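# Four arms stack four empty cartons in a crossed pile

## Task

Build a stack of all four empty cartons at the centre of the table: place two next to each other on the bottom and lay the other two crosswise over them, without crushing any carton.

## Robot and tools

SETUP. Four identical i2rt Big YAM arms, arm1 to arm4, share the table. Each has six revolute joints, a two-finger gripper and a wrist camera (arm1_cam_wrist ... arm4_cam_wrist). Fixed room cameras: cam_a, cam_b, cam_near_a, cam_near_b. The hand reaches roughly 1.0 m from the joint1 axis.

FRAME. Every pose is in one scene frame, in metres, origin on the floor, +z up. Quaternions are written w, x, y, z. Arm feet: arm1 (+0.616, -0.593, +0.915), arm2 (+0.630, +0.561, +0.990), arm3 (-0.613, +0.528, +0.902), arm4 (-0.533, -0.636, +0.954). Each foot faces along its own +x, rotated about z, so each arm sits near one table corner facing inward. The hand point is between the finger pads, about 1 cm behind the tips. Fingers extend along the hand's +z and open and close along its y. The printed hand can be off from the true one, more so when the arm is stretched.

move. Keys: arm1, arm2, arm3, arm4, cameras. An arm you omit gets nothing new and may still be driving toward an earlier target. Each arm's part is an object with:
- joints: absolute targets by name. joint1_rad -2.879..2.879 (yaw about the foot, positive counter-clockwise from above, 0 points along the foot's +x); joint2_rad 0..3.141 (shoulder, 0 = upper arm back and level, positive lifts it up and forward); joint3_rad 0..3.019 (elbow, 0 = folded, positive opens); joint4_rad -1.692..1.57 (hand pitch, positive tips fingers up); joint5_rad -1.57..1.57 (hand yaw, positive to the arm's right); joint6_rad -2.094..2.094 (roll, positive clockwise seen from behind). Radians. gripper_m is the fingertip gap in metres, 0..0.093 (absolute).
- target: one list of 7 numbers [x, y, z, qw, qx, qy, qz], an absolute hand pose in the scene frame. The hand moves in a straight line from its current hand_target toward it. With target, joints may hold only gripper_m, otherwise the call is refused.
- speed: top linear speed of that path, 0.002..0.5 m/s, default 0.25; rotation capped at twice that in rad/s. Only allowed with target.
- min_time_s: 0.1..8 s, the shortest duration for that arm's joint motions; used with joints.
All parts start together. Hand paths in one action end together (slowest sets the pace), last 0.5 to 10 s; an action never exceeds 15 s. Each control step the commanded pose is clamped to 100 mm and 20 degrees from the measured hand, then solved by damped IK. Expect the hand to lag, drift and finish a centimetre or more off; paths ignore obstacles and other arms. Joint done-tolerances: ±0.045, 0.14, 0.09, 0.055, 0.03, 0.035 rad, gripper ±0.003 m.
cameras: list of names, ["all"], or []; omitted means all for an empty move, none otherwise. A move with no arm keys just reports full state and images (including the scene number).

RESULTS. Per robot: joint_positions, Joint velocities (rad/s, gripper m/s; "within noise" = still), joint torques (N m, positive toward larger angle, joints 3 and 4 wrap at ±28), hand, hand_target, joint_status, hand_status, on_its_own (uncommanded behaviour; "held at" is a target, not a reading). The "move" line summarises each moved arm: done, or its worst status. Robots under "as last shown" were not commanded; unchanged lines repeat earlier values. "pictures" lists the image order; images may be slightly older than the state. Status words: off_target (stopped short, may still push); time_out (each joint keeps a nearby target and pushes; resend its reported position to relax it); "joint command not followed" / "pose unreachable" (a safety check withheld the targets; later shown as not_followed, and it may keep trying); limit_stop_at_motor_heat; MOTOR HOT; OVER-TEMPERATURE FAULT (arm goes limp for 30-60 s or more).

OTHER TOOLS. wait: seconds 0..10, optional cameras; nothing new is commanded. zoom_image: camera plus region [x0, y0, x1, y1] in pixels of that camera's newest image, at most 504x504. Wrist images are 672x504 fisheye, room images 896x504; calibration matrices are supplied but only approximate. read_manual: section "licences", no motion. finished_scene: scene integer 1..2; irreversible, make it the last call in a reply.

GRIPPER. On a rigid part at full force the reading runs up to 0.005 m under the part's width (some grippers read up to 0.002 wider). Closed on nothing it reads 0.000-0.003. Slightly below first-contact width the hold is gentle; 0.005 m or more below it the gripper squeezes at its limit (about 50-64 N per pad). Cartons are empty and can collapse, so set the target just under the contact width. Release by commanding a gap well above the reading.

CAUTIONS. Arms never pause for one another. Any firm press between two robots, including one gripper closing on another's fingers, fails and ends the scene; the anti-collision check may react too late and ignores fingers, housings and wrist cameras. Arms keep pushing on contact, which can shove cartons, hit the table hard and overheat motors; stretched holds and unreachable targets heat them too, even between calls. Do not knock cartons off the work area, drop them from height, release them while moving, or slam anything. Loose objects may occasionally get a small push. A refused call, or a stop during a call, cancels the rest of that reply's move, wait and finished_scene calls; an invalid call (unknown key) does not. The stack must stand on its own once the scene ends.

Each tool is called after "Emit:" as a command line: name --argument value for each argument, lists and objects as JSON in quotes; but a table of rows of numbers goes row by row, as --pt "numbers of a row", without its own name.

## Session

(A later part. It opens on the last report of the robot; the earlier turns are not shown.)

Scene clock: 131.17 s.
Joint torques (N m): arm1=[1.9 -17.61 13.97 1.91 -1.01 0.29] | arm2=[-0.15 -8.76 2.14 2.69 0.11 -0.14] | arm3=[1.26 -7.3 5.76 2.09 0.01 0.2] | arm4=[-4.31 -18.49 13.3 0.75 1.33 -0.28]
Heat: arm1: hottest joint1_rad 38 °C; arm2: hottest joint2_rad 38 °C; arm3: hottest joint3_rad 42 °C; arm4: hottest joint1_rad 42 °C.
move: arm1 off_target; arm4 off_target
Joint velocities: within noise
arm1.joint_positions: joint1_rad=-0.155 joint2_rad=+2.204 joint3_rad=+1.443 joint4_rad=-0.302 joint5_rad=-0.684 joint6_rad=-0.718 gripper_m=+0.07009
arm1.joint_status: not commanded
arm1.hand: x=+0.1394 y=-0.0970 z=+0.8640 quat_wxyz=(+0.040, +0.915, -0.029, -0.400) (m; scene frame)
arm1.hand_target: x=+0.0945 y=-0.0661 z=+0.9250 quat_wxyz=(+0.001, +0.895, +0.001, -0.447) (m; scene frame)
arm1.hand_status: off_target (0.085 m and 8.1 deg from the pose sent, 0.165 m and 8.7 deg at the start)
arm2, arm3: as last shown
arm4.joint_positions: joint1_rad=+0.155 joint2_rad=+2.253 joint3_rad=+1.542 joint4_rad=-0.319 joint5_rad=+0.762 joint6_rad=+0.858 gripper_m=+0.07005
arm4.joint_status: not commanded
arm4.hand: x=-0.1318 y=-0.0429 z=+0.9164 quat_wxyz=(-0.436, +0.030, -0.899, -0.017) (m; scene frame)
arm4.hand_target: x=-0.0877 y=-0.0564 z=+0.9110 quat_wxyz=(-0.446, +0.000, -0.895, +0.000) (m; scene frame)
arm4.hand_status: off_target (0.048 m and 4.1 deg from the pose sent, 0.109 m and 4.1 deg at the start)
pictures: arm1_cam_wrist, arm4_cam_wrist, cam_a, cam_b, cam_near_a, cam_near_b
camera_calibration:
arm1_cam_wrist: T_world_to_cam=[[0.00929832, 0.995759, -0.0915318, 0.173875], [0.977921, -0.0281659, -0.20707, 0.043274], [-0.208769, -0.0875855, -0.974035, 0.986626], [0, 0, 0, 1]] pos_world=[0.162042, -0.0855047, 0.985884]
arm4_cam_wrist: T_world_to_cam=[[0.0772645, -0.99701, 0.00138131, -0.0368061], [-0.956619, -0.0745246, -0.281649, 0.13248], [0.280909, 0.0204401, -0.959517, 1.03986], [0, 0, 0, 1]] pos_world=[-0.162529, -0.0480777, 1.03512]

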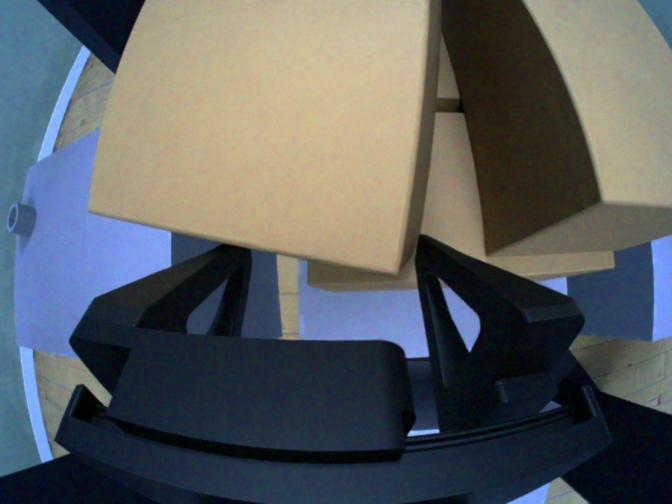

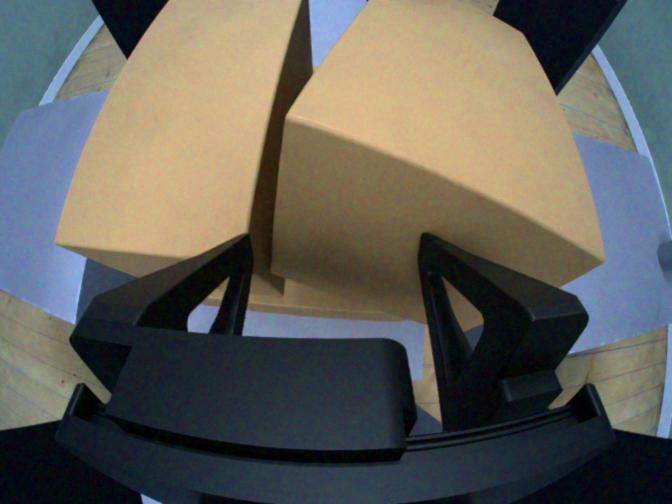

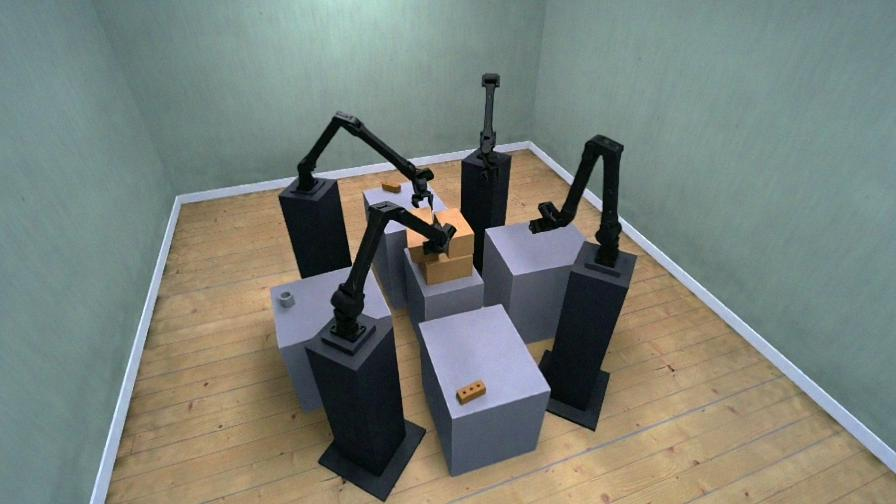

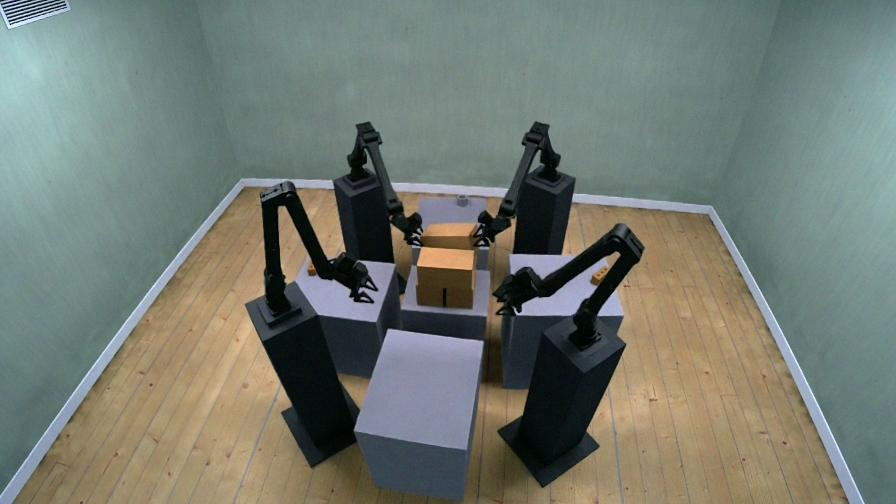

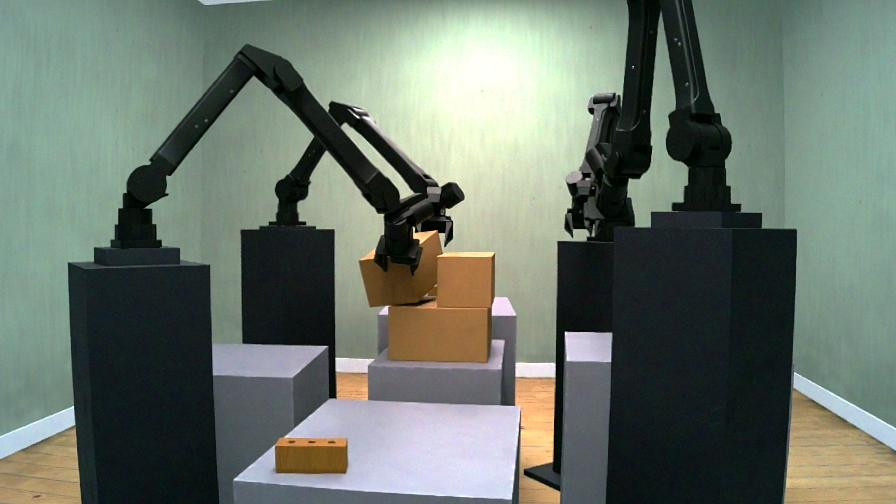

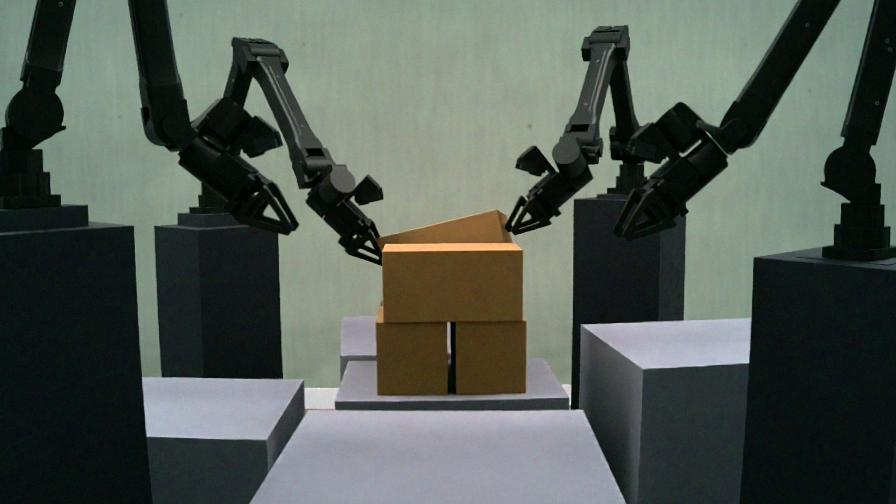

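Emit:
move --arm1 '{"target":[0.092,-0.028,0.960,0,0.8949,0,-0.4462],"speed":0.06}' --arm4 '{"target":[-0.088,-0.077,0.895,0.4462,0,0.8949,0],"speed":0.06}' --cameras '["arm1_cam_wrist","arm4_cam_wrist","cam_a","cam_near_a","cam_near_b"]'

Emit:
zoom_image --camera "cam_near_a" --region '[340, 180, 580, 360]'

Scene clock: 134.50 s.
Joint torques (N m): arm1=[4.6 -18.32 12.88 1.44 -1.14 0.31] | arm2=[0.09 -8.7 2.21 2.71 0.1 -0.13] | arm3=[1.32 -7.36 5.75 2.11 0.01 0.21] | arm4=[-4.95 -20.78 8.84 2.17 1.27 -0.36]
Heat: arm1: hottest joint3_rad 40 °C; arm2: hottest joint2_rad 38 °C; arm3: hottest joint3_rad 42 °C; arm4: hottest joint1_rad 42 °C.
move: arm1 off_target; arm4 off_target
Joint velocities: within noise
arm1.joint_positions: joint1_rad=-0.215 joint2_rad=+2.204 joint3_rad=+1.594 joint4_rad=-0.431 joint5_rad=-0.700 joint6_rad=-0.748 gripper_m=+0.07008
arm1.joint_status: not commanded
arm1.hand: x=+0.1473 y=-0.0369 z=+0.9122 quat_wxyz=(+0.019, +0.910, -0.037, -0.412) (m; scene frame)
arm1.hand_target: x=+0.0964 y=-0.0343 z=+0.9624 quat_wxyz=(+0.001, +0.894, +0.000, -0.447) (m; scene frame)
arm1.hand_status: off_target (0.074 m and 6.4 deg from the pose sent, 0.127 m and 8.1 deg at the start; pose on its path clipped on 22 of 64 steps)
arm2, arm3: as last shown
arm4.joint_positions: joint1_rad=+0.155 joint2_rad=+2.268 joint3_rad=+1.503 joint4_rad=-0.275 joint5_rad=+0.758 joint6_rad=+0.860 gripper_m=+0.07005
arm4.joint_status: not commanded
arm4.hand: x=-0.1370 y=-0.0533 z=+0.8952 quat_wxyz=(-0.433, +0.031, -0.901, -0.014) (m; scene frame)
arm4.hand_target: x=-0.0908 y=-0.0792 z=+0.8957 quat_wxyz=(-0.446, +0.000, -0.895, +0.001) (m; scene frame)
arm4.hand_status: off_target (0.054 m and 4.3 deg from the pose sent, 0.059 m and 4.1 deg at the start)
pictures: arm1_cam_wrist, arm4_cam_wrist, cam_a, cam_near_a, cam_near_b
camera_calibration:
arm1_cam_wrist: T_world_to_cam=[[0.0393225, 0.997478, -0.0590902, 0.0845156], [0.971403, -0.0520186, -0.23167, 0.0697803], [-0.23416, -0.0482905, -0.970998, 1.04293], [0, 0, 0, 1]] pos_world=[0.173104, -0.0303091, 1.03384]
arm4_cam_wrist: T_world_to_cam=[[0.0780435, -0.996923, 0.00734104, -0.0519333], [-0.958603, -0.0770622, -0.274118, 0.113512], [0.273841, 0.014356, -0.961668, 1.02181], [0, 0, 0, 1]] pos_world=[-0.166947, -0.0576951, 1.01414]

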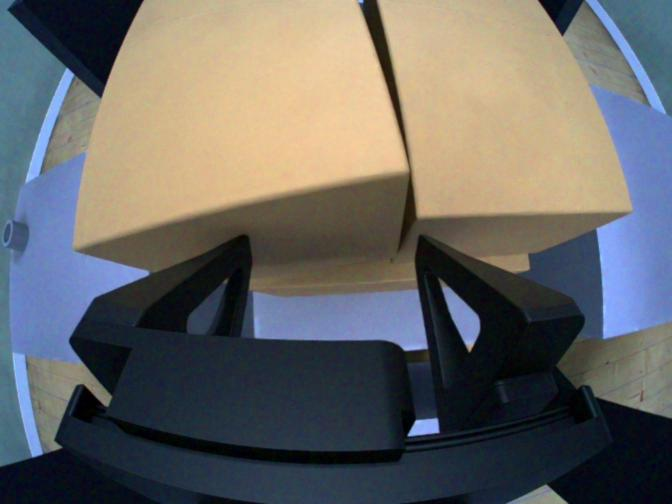

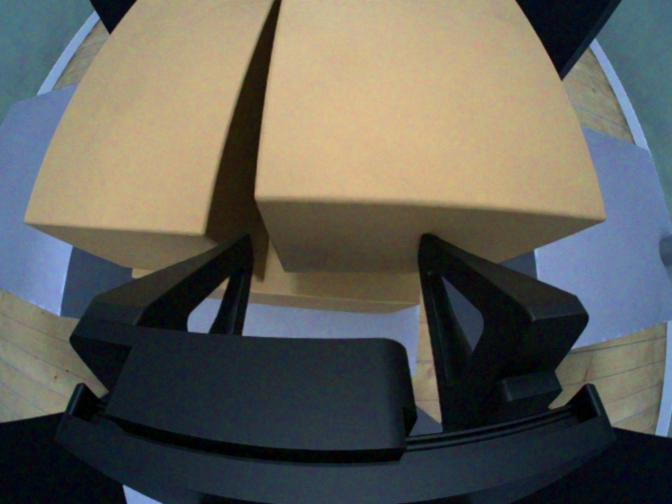

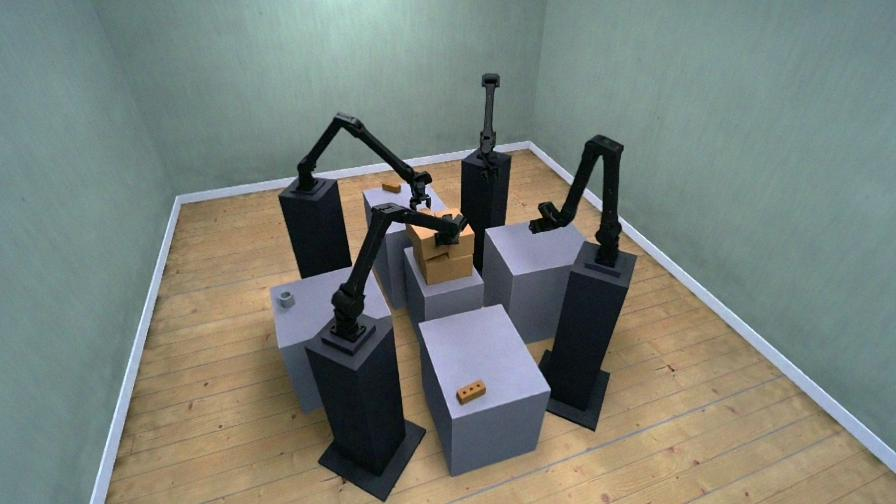

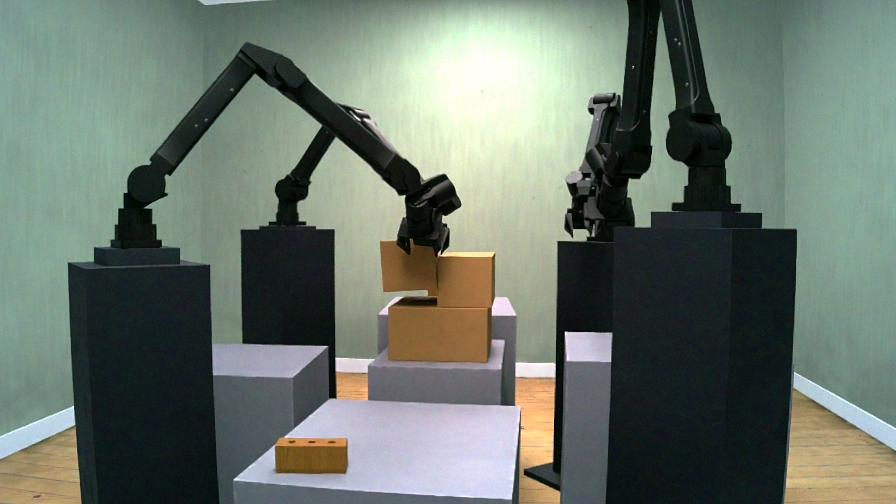

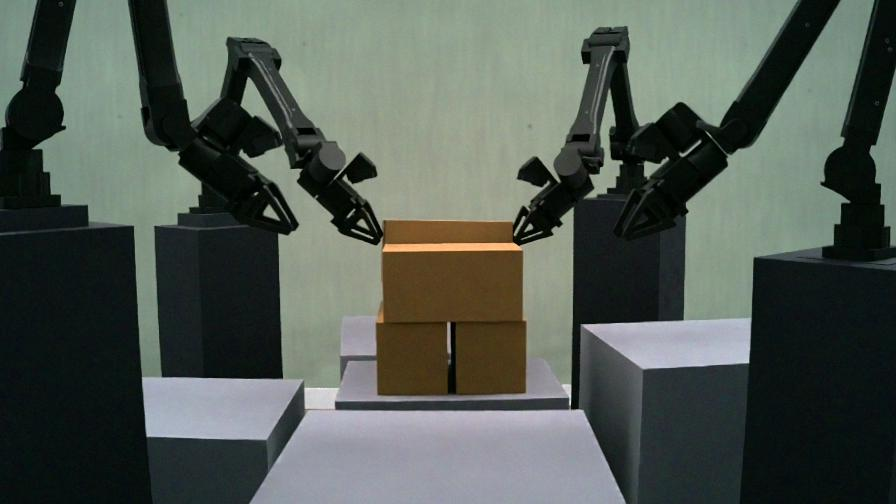

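Scaled by 2.100 from the camera's 896x504 image, which has a finer 1280x720 frame.

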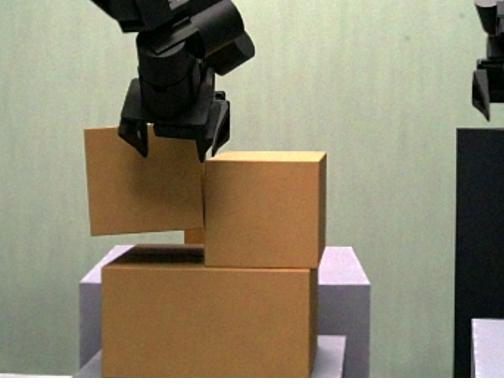

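Emit:
move --arm1 '{"target":[0.096,-0.052,0.955,0,0.8949,0,-0.4462],"speed":0.05}' --arm4 '{"target":[-0.090,-0.076,0.893,0.4462,0,0.8949,0],"speed":0.05}'

Emit:
move --arm1 '{"target":[0.096,-0.052,0.918,0,0.8949,0,-0.4462],"speed":0.05}' --arm4 '{"target":[-0.090,-0.076,0.858,0.4462,0,0.8949,0],"speed":0.05}' --cameras '["arm1_cam_wrist","arm4_cam_wrist","cam_near_a","cam_near_b"]'

Emit:
zoom_image --camera "cam_near_a" --region '[340, 180, 580, 360]'

Scene clock: 136.83 s.
Joint torques (N m): arm1=[5.71 -20.6 7.35 2.52 -0.94 0.38] | arm2=[-0.26 -8.35 2.3 2.85 0.07 -0.13] | arm3=[1.26 -7.36 5.72 2.1 0 0.21] | arm4=[-4.72 -21.3 9.18 2.07 1.36 -0.37]
Heat: arm1: hottest joint3_rad 41 °C; arm2: hottest joint2_rad 38 °C; arm3: hottest joint3_rad 42 °C; arm4: hottest joint1_rad 42 °C.
move: arm1 off_target; arm4 off_target
Joint velocities: within noise
arm1.joint_positions: joint1_rad=-0.215 joint2_rad=+2.204 joint3_rad=+1.594 joint4_rad=-0.404 joint5_rad=-0.698 joint6_rad=-0.741 gripper_m=+0.07007
arm1.joint_status: not commanded
arm1.hand: x=+0.1449 y=-0.0325 z=+0.9153 quat_wxyz=(+0.010, +0.908, -0.035, -0.418) (m; scene frame)
arm1.hand_target: x=+0.0985 y=-0.0545 z=+0.9548 quat_wxyz=(+0.002, +0.895, +0.000, -0.447) (m; scene frame)
arm1.hand_status: off_target (0.066 m and 5.5 deg from the pose sent, 0.069 m and 6.4 deg at the start)
arm2, arm3: as last shown
arm4.joint_positions: joint1_rad=+0.155 joint2_rad=+2.277 joint3_rad=+1.500 joint4_rad=-0.275 joint5_rad=+0.758 joint6_rad=+0.865 gripper_m=+0.07005
arm4.joint_status: not commanded
arm4.hand: x=-0.1383 y=-0.0562 z=+0.8880 quat_wxyz=(-0.430, +0.031, -0.902, -0.011) (m; scene frame)
arm4.hand_target: x=-0.0925 y=-0.0783 z=+0.8934 quat_wxyz=(-0.446, +0.000, -0.895, +0.001) (m; scene frame)
arm4.hand_status: off_target (0.052 m and 4.3 deg from the pose sent, 0.052 m and 4.3 deg at the start)
pictures: none

Scene clock: 138.07 s.
Joint torques (N m): arm1=[5.66 -16.5 7.36 2.25 -0.76 0.29] | arm2=[-0.15 -8.06 2.22 2.71 0.03 -0.16] | arm3=[1.26 -7.36 5.76 2.13 0.01 0.21] | arm4=[-4.72 -20.89 9.5 2.29 1.09 -0.4]
Heat: arm1: hottest joint3_rad 41 °C; arm2: hottest joint2_rad 38 °C; arm3: hottest joint3_rad 42 °C; arm4: hottest joint1_rad 42 °C.
move: arm1 off_target; arm4 off_target
Joint velocities: within noise
arm1.joint_positions: joint1_rad=-0.215 joint2_rad=+2.202 joint3_rad=+1.580 joint4_rad=-0.325 joint5_rad=-0.699 joint6_rad=-0.731 gripper_m=+0.07007
arm1.joint_status: not commanded
arm1.hand: x=+0.1405 y=-0.0256 z=+0.9196 quat_wxyz=(-0.013, +0.900, -0.027, -0.435) (m; scene frame)
arm1.hand_target: x=+0.0986 y=-0.0540 z=+0.9185 quat_wxyz=(+0.001, +0.895, +0.000, -0.446) (m; scene frame)
arm1.hand_status: off_target (0.052 m and 3.7 deg from the pose sent, 0.053 m and 5.5 deg at the start)
arm2, arm3: as last shown
arm4.joint_positions: joint1_rad=+0.152 joint2_rad=+2.335 joint3_rad=+1.500 joint4_rad=-0.224 joint5_rad=+0.766 joint6_rad=+0.866 gripper_m=+0.07005
arm4.joint_status: not commanded
arm4.hand: x=-0.1371 y=-0.0616 z=+0.8547 quat_wxyz=(-0.432, +0.030, -0.902, -0.005) (m; scene frame)
arm4.hand_target: x=-0.0924 y=-0.0785 z=+0.8588 quat_wxyz=(-0.446, +0.000, -0.895, +0.001) (m; scene frame)
arm4.hand_status: off_target (0.049 m and 3.9 deg from the pose sent, 0.060 m and 4.3 deg at the start)
pictures: arm1_cam_wrist, arm4_cam_wrist, cam_near_a, cam_near_b
camera_calibration:
arm1_cam_wrist: T_world_to_cam=[[0.0488468, 0.998785, 0.00644475, 0.0122813], [0.958327, -0.0450479, -0.282101, 0.127081], [-0.281468, 0.0199559, -0.959363, 1.04672], [0, 0, 0, 1]] pos_world=[0.172233, -0.02743, 1.03996]
arm4_cam_wrist: T_world_to_cam=[[0.06685, -0.9975, 0.0229285, -0.0748568], [-0.959954, -0.0705659, -0.271126, 0.099412], [0.272066, -0.00388549, -0.962271, 0.982161], [0, 0, 0, 1]] pos_world=[-0.166778, -0.0638383, 0.973775]

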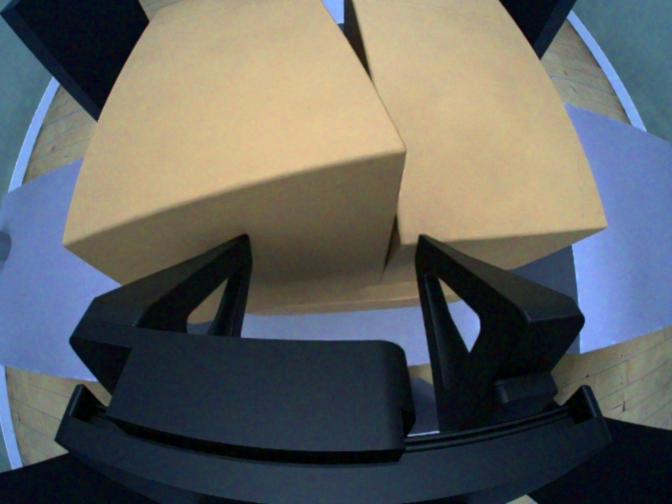

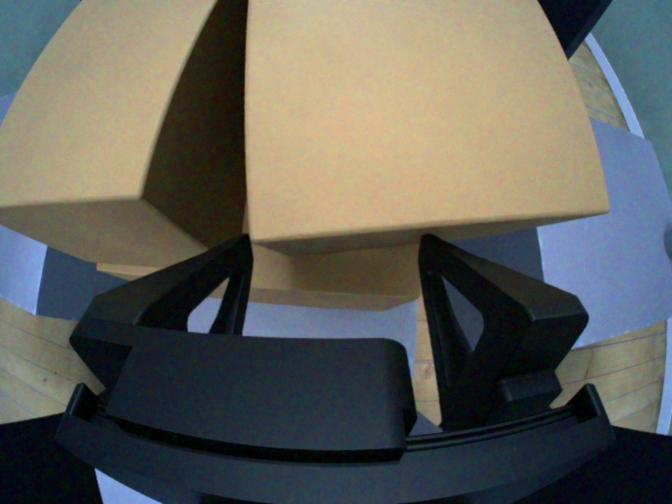

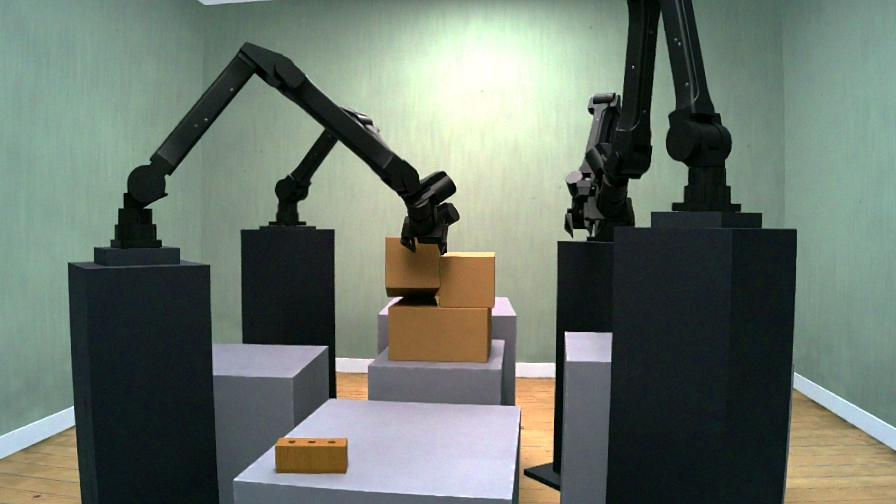

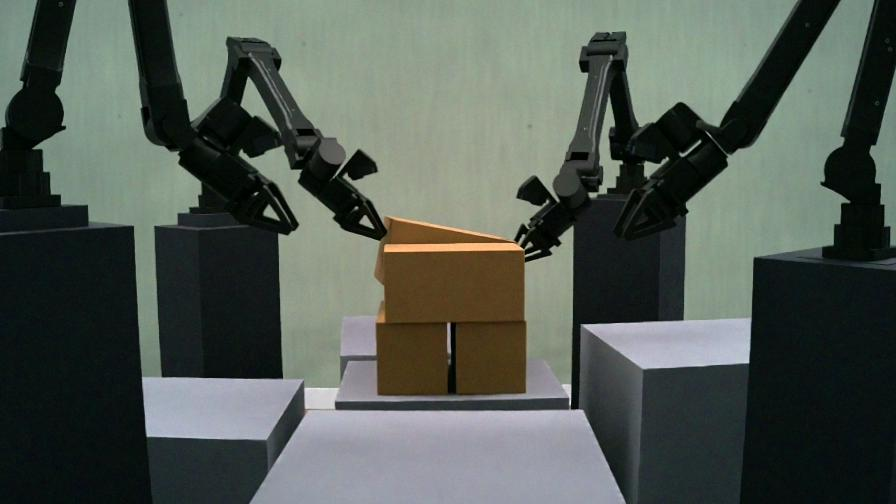

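Scaled by 2.100 from the camera's 896x504 image, which has a finer 1280x720 frame.

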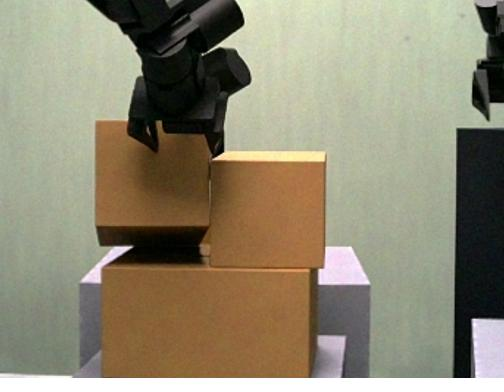

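Emit:
move --arm1 '{"target":[0.100,-0.10,0.915,0,0.8949,0,-0.4462],"speed":0.05}' --arm4 '{"target":[-0.092,-0.085,0.846,0.4462,0,0.8949,0],"speed":0.05}' --cameras '["arm1_cam_wrist","arm4_cam_wrist","cam_near_a","cam_near_b"]'

Emit:
zoom_image --camera "cam_near_a" --region '[340, 180, 580, 360]'

Scene clock: 140.90 s.
Joint torques (N m): arm1=[5.19 -20.01 7.28 2.71 -0.58 0.34] | arm2=[-0.73 -8.12 2.26 2.73 0.06 -0.13] | arm3=[1.32 -7.3 5.74 2.11 0.01 0.21] | arm4=[-4.89 -20.19 7.27 1.89 1.25 -0.44]
Heat: arm1: hottest joint3_rad 41 °C; arm2: hottest joint2_rad 38 °C; arm3: hottest joint3_rad 42 °C; arm4: hottest joint1_rad 42 °C.
move: arm1 off_target; arm4 off_target
Joint velocities: within noise
arm1.joint_positions: joint1_rad=-0.170 joint2_rad=+2.186 joint3_rad=+1.399 joint4_rad=-0.226 joint5_rad=-0.684 joint6_rad=-0.697 gripper_m=+0.07007
arm1.joint_status: not commanded
arm1.hand: x=+0.1481 y=-0.0926 z=+0.8675 quat_wxyz=(+0.023, +0.910, -0.036, -0.413) (m; scene frame)
arm1.hand_target: x=+0.1026 y=-0.1030 z=+0.9155 quat_wxyz=(+0.002, +0.894, +0.000, -0.447) (m; scene frame)
arm1.hand_status: off_target (0.068 m and 6.4 deg from the pose sent, 0.085 m and 3.7 deg at the start)
arm2, arm3: as last shown
arm4.joint_positions: joint1_rad=+0.152 joint2_rad=+2.335 joint3_rad=+1.500 joint4_rad=-0.175 joint5_rad=+0.758 joint6_rad=+0.866 gripper_m=+0.07005
arm4.joint_status: not commanded
arm4.hand: x=-0.1341 y=-0.0533 z=+0.8588 quat_wxyz=(-0.438, +0.021, -0.898, -0.027) (m; scene frame)
arm4.hand_target: x=-0.0951 y=-0.0863 z=+0.8468 quat_wxyz=(-0.445, +0.000, -0.895, +0.000) (m; scene frame)
arm4.hand_status: off_target (0.054 m and 4.0 deg from the pose sent, 0.051 m and 3.9 deg at the start)
pictures: arm1_cam_wrist, arm4_cam_wrist, cam_near_a, cam_near_b
camera_calibration:
arm1_cam_wrist: T_world_to_cam=[[0.0353714, 0.99719, -0.0660399, 0.143918], [0.970759, -0.0499833, -0.234794, 0.058744], [-0.237435, -0.0558039, -0.969799, 0.995711], [0, 0, 0, 1]] pos_world=[0.1743, -0.0850127, 0.988937]
arm4_cam_wrist: T_world_to_cam=[[0.0707714, -0.997226, -0.0230584, -0.0267998], [-0.955921, -0.0611998, -0.287176, 0.118762], [0.284968, 0.0423659, -0.9576, 0.98557], [0, 0, 0, 1]] pos_world=[-0.165433, -0.0612118, 0.97727]

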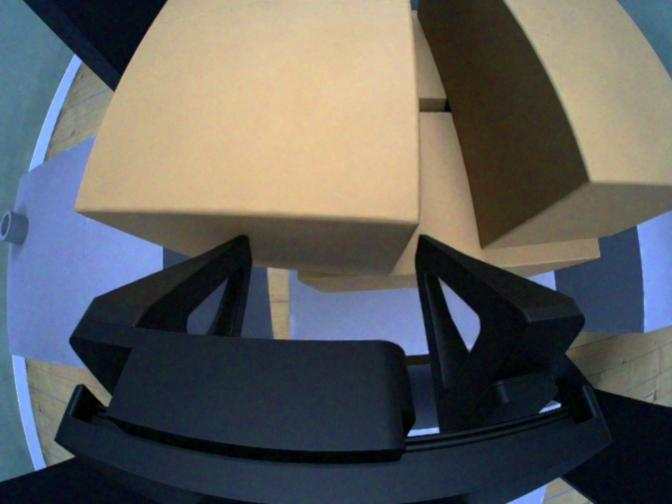

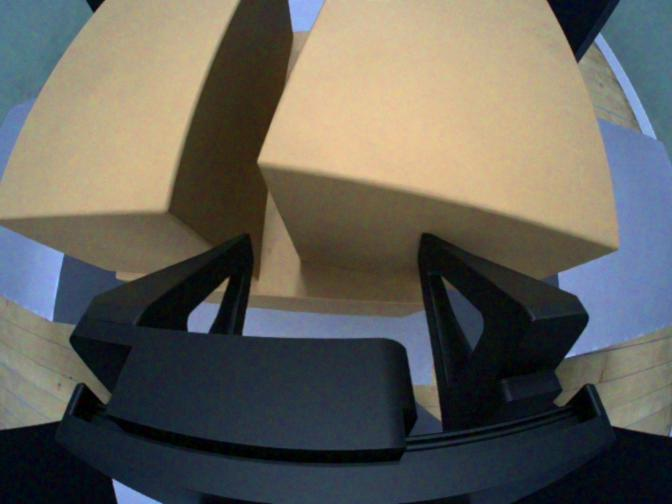

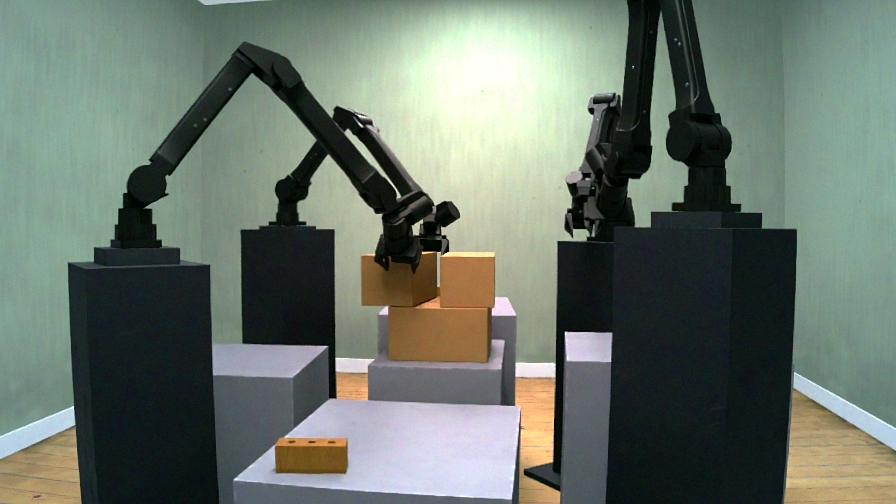

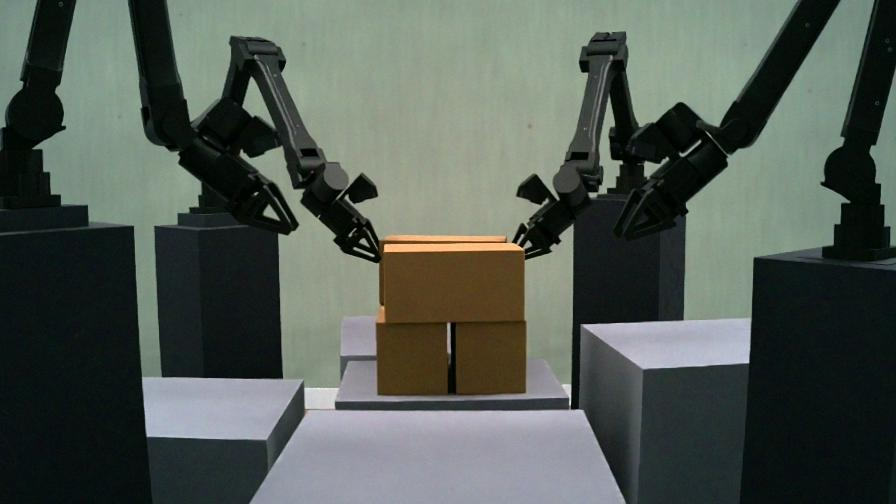

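Scaled by 2.100 from the camera's 896x504 image, which has a finer 1280x720 frame.

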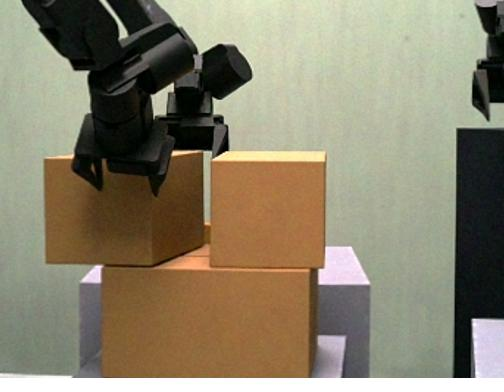

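Emit:
move --arm1 '{"target":[0.100,-0.044,0.925,0,0.8949,0,-0.4462],"speed":0.05}' --arm4 '{"target":[-0.092,-0.083,0.850,0.4462,0,0.8949,0],"speed":0.05}' --cameras '["arm1_cam_wrist","arm4_cam_wrist","cam_near_a","cam_near_b"]'

Emit:
zoom_image --camera "cam_near_a" --region '[340, 180, 580, 360]'

Scene clock: 144.13 s.
Joint torques (N m): arm1=[4.01 -15.68 12.01 1.4 -0.95 0.21] | arm2=[0.32 -8.29 2.22 2.95 0.05 -0.09] | arm3=[1.32 -7.3 5.74 2.11 0.01 0.21] | arm4=[-4.6 -20.66 7.95 1.57 1.28 -0.41]
Heat: arm1: hottest joint3_rad 42 °C; arm2: hottest joint2_rad 38 °C; arm3: hottest joint3_rad 42 °C; arm4: hottest joint1_rad 42 °C.
move: arm1 off_target; arm4 off_target
Joint velocities: within noise
arm1.joint_positions: joint1_rad=-0.206 joint2_rad=+2.190 joint3_rad=+1.522 joint4_rad=-0.328 joint5_rad=-0.701 joint6_rad=-0.733 gripper_m=+0.07007
arm1.joint_status: not commanded
arm1.hand: x=+0.1472 y=-0.0486 z=+0.9037 quat_wxyz=(+0.007, +0.905, -0.031, -0.423) (m; scene frame)
arm1.hand_target: x=+0.1029 y=-0.0482 z=+0.9266 quat_wxyz=(+0.000, +0.895, +0.000, -0.447) (m; scene frame)
arm1.hand_status: off_target (0.052 m and 4.7 deg from the pose sent, 0.089 m and 6.4 deg at the start)
arm2, arm3: as last shown
arm4.joint_positions: joint1_rad=+0.152 joint2_rad=+2.336 joint3_rad=+1.497 joint4_rad=-0.175 joint5_rad=+0.758 joint6_rad=+0.866 gripper_m=+0.07005
arm4.joint_status: not commanded
arm4.hand: x=-0.1347 y=-0.0546 z=+0.8573 quat_wxyz=(-0.438, +0.022, -0.898, -0.025) (m; scene frame)
arm4.hand_target: x=-0.0948 y=-0.0844 z=+0.8505 quat_wxyz=(-0.446, +0.000, -0.895, +0.000) (m; scene frame)
arm4.hand_status: off_target (0.052 m and 4.0 deg from the pose sent, 0.052 m and 4.0 deg at the start)
pictures: arm1_cam_wrist, arm4_cam_wrist, cam_near_a, cam_near_b
camera_calibration:
arm1_cam_wrist: T_world_to_cam=[[0.0389513, 0.99869, -0.0331941, 0.072273], [0.965333, -0.0461891, -0.256901, 0.0912195], [-0.258097, -0.0220367, -0.965868, 1.03427], [0, 0, 0, 1]] pos_world=[0.176069, -0.0451731, 1.0248]
arm4_cam_wrist: T_world_to_cam=[[0.0706652, -0.997298, -0.0200663, -0.0306533], [-0.95634, -0.0620165, -0.285601, 0.116234], [0.283585, 0.0393723, -0.958139, 0.984403], [0, 0, 0, 1]] pos_world=[-0.165837, -0.0621203, 0.975776]

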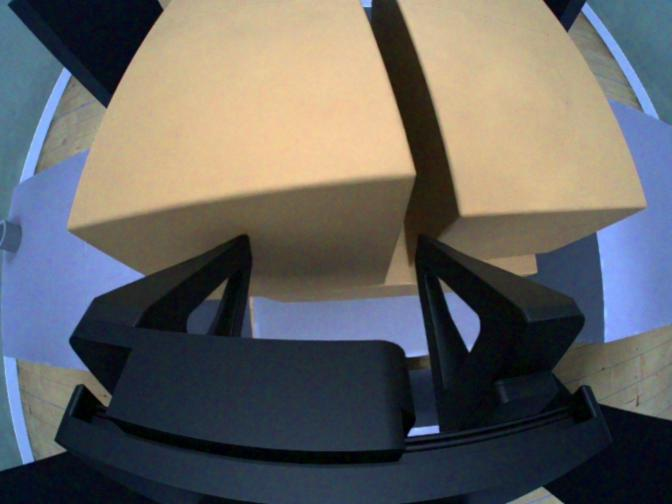

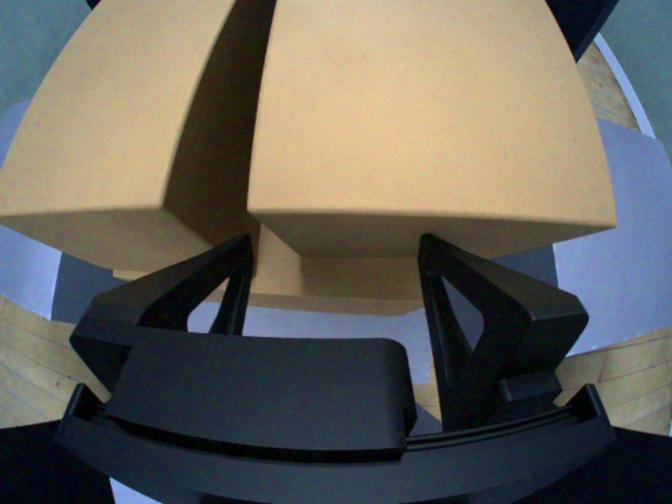

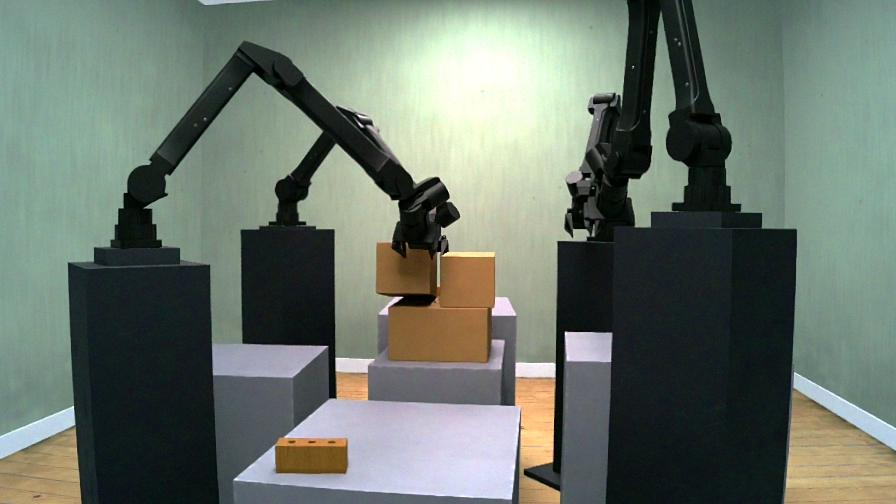

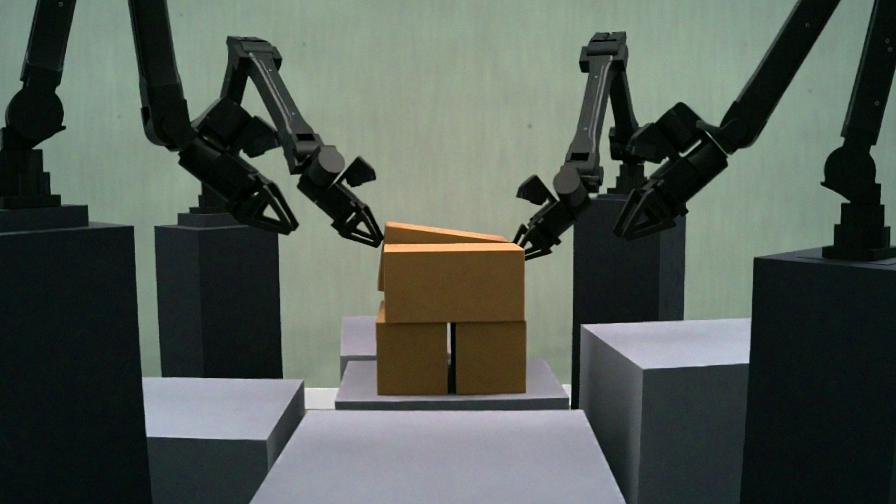

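Scaled by 2.100 from the camera's 896x504 image, which has a finer 1280x720 frame.

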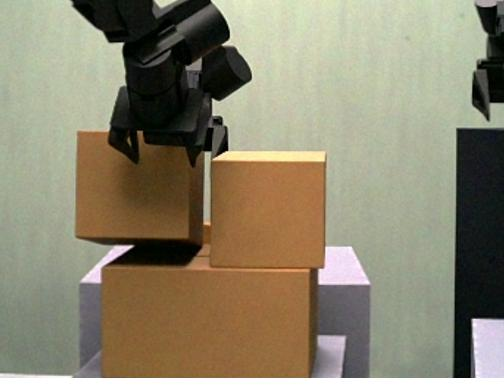

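Emit:
move --arm1 '{"target":[0.103,-0.030,0.875,0,0.8949,0,-0.4462],"speed":0.05}' --arm4 '{"target":[-0.095,-0.075,0.845,0.4462,0,0.8949,0],"speed":0.05}' --cameras '["arm1_cam_wrist","arm4_cam_wrist","cam_near_a","cam_near_b"]'

Emit:
zoom_image --camera "cam_near_a" --region '[340, 180, 580, 360]'

Scene clock: 146.63 s.
Joint torques (N m): arm1=[4.01 -15.56 11.06 2.35 -0.72 0.18] | arm2=[0.03 -8.29 2.29 2.95 0.08 -0.1] | arm3=[1.26 -7.3 5.76 2.09 0 0.21] | arm4=[-4.13 -19.19 10.03 1.35 0.97 -0.31]
Heat: arm1: hottest joint3_rad 43 °C; arm2: hottest joint2_rad 38 °C; arm3: hottest joint3_rad 42 °C; arm4: hottest joint1_rad 42 °C.
move: arm1 off_target; arm4 off_target
Joint velocities: within noise
arm1.joint_positions: joint1_rad=-0.222 joint2_rad=+2.280 joint3_rad=+1.570 joint4_rad=-0.303 joint5_rad=-0.717 joint6_rad=-0.746 gripper_m=+0.07007
arm1.joint_status: not commanded
arm1.hand: x=+0.1494 y=-0.0344 z=+0.8657 quat_wxyz=(+0.012, +0.905, -0.033, -0.425) (m; scene frame)
arm1.hand_target: x=+0.1057 y=-0.0342 z=+0.8769 quat_wxyz=(+0.000, +0.895, +0.000, -0.447) (m; scene frame)
arm1.hand_status: off_target (0.048 m and 4.9 deg from the pose sent, 0.056 m and 4.6 deg at the start)
arm2.joint_positions: joint1_rad=-0.218 joint2_rad=+1.787 joint3_rad=+0.366 joint4_rad=+0.661 joint5_rad=+0.420 joint6_rad=+0.353 gripper_m=+0.07008
arm2.joint_status: not commanded
arm2.hand: x=+0.2537 y=+0.4188 z=+0.9409 quat_wxyz=(+0.005, -0.901, -0.003, +0.434) (m; scene frame)
arm2.hand_target: x=+0.2500 y=+0.4201 z=+0.9499 quat_wxyz=(+0.000, -0.895, +0.000, +0.446) (m; scene frame)
arm2.hand_status: not commanded
arm3.joint_positions: joint1_rad=+0.465 joint2_rad=+1.303 joint3_rad=+0.328 joint4_rad=+0.251 joint5_rad=-0.338 joint6_rad=-0.279 gripper_m=+0.07008
arm3.joint_status: not commanded
arm3.hand: x=-0.2452 y=+0.4177 z=+0.9422 quat_wxyz=(-0.434, -0.004, -0.901, -0.003) (m; scene frame)
arm3.hand_target: x=-0.2401 y=+0.4200 z=+0.9500 quat_wxyz=(-0.446, +0.000, -0.895, +0.000) (m; scene frame)
arm3.hand_status: not commanded
arm4.joint_positions: joint1_rad=+0.152 joint2_rad=+2.337 joint3_rad=+1.496 joint4_rad=-0.180 joint5_rad=+0.772 joint6_rad=+0.866 gripper_m=+0.07005
arm4.joint_status: not commanded
arm4.hand: x=-0.1342 y=-0.0576 z=+0.8570 quat_wxyz=(-0.441, +0.021, -0.897, -0.018) (m; scene frame)
arm4.hand_target: x=-0.0973 y=-0.0771 z=+0.8460 quat_wxyz=(-0.446, +0.000, -0.895, +0.000) (m; scene frame)
arm4.hand_status: off_target (0.044 m and 3.3 deg from the pose sent, 0.046 m and 4.0 deg at the start)
pictures: arm1_cam_wrist, arm4_cam_wrist, cam_near_a, cam_near_b
camera_calibration:
arm1_cam_wrist: T_world_to_cam=[[0.0376473, 0.99831, -0.0442649, 0.0665819], [0.964528, -0.047884, -0.2596, 0.0823717], [-0.261281, -0.0329215, -0.964701, 0.997475], [0, 0, 0, 1]] pos_world=[0.178665, -0.0296867, 0.986596]
arm4_cam_wrist: T_world_to_cam=[[0.0634083, -0.997958, -0.00766207, -0.0454099], [-0.954552, -0.0584064, -0.292266, 0.122688], [0.291221, 0.0258459, -0.956306, 0.982838], [0, 0, 0, 1]] pos_world=[-0.166233, -0.0635538, 0.975404]

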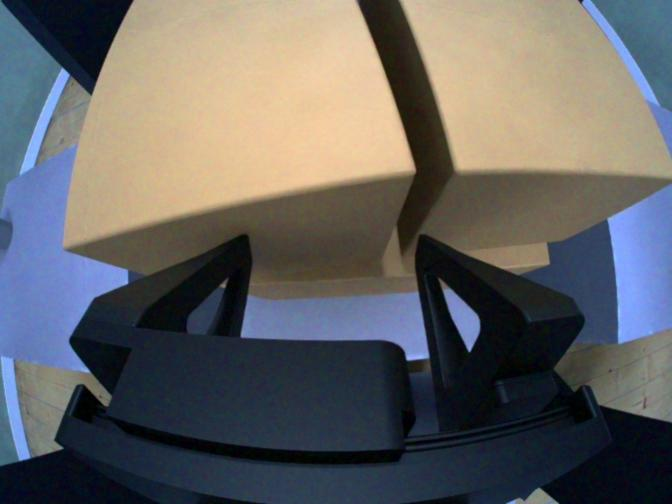

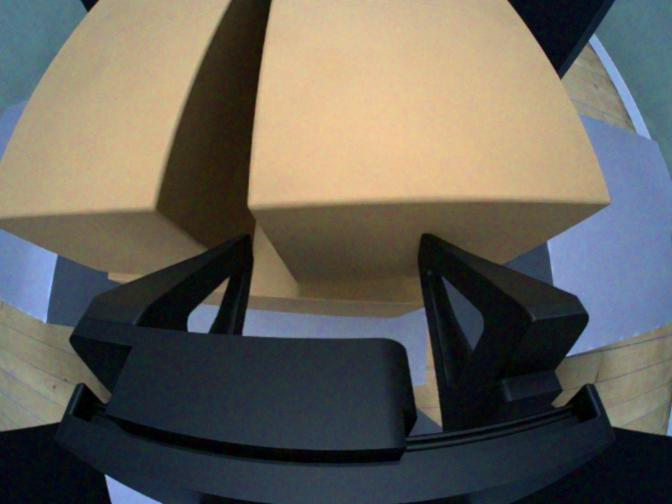

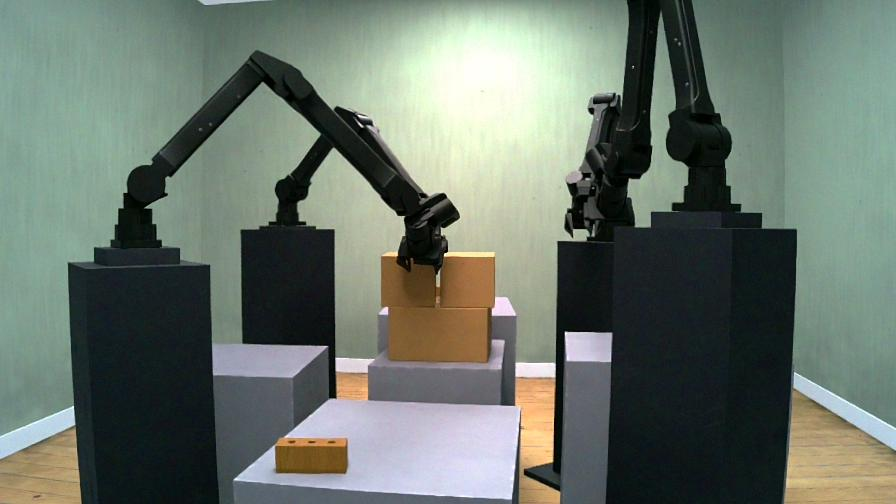

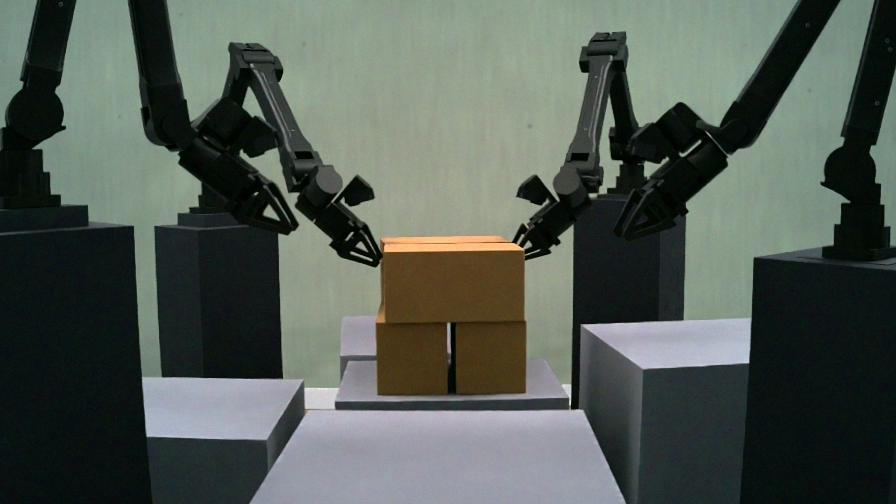

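Scaled by 2.100 from the camera's 896x504 image, which has a finer 1280x720 frame.

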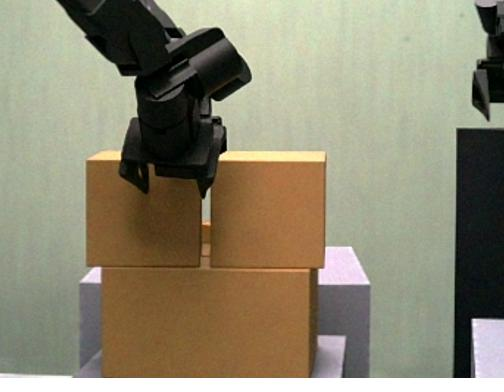

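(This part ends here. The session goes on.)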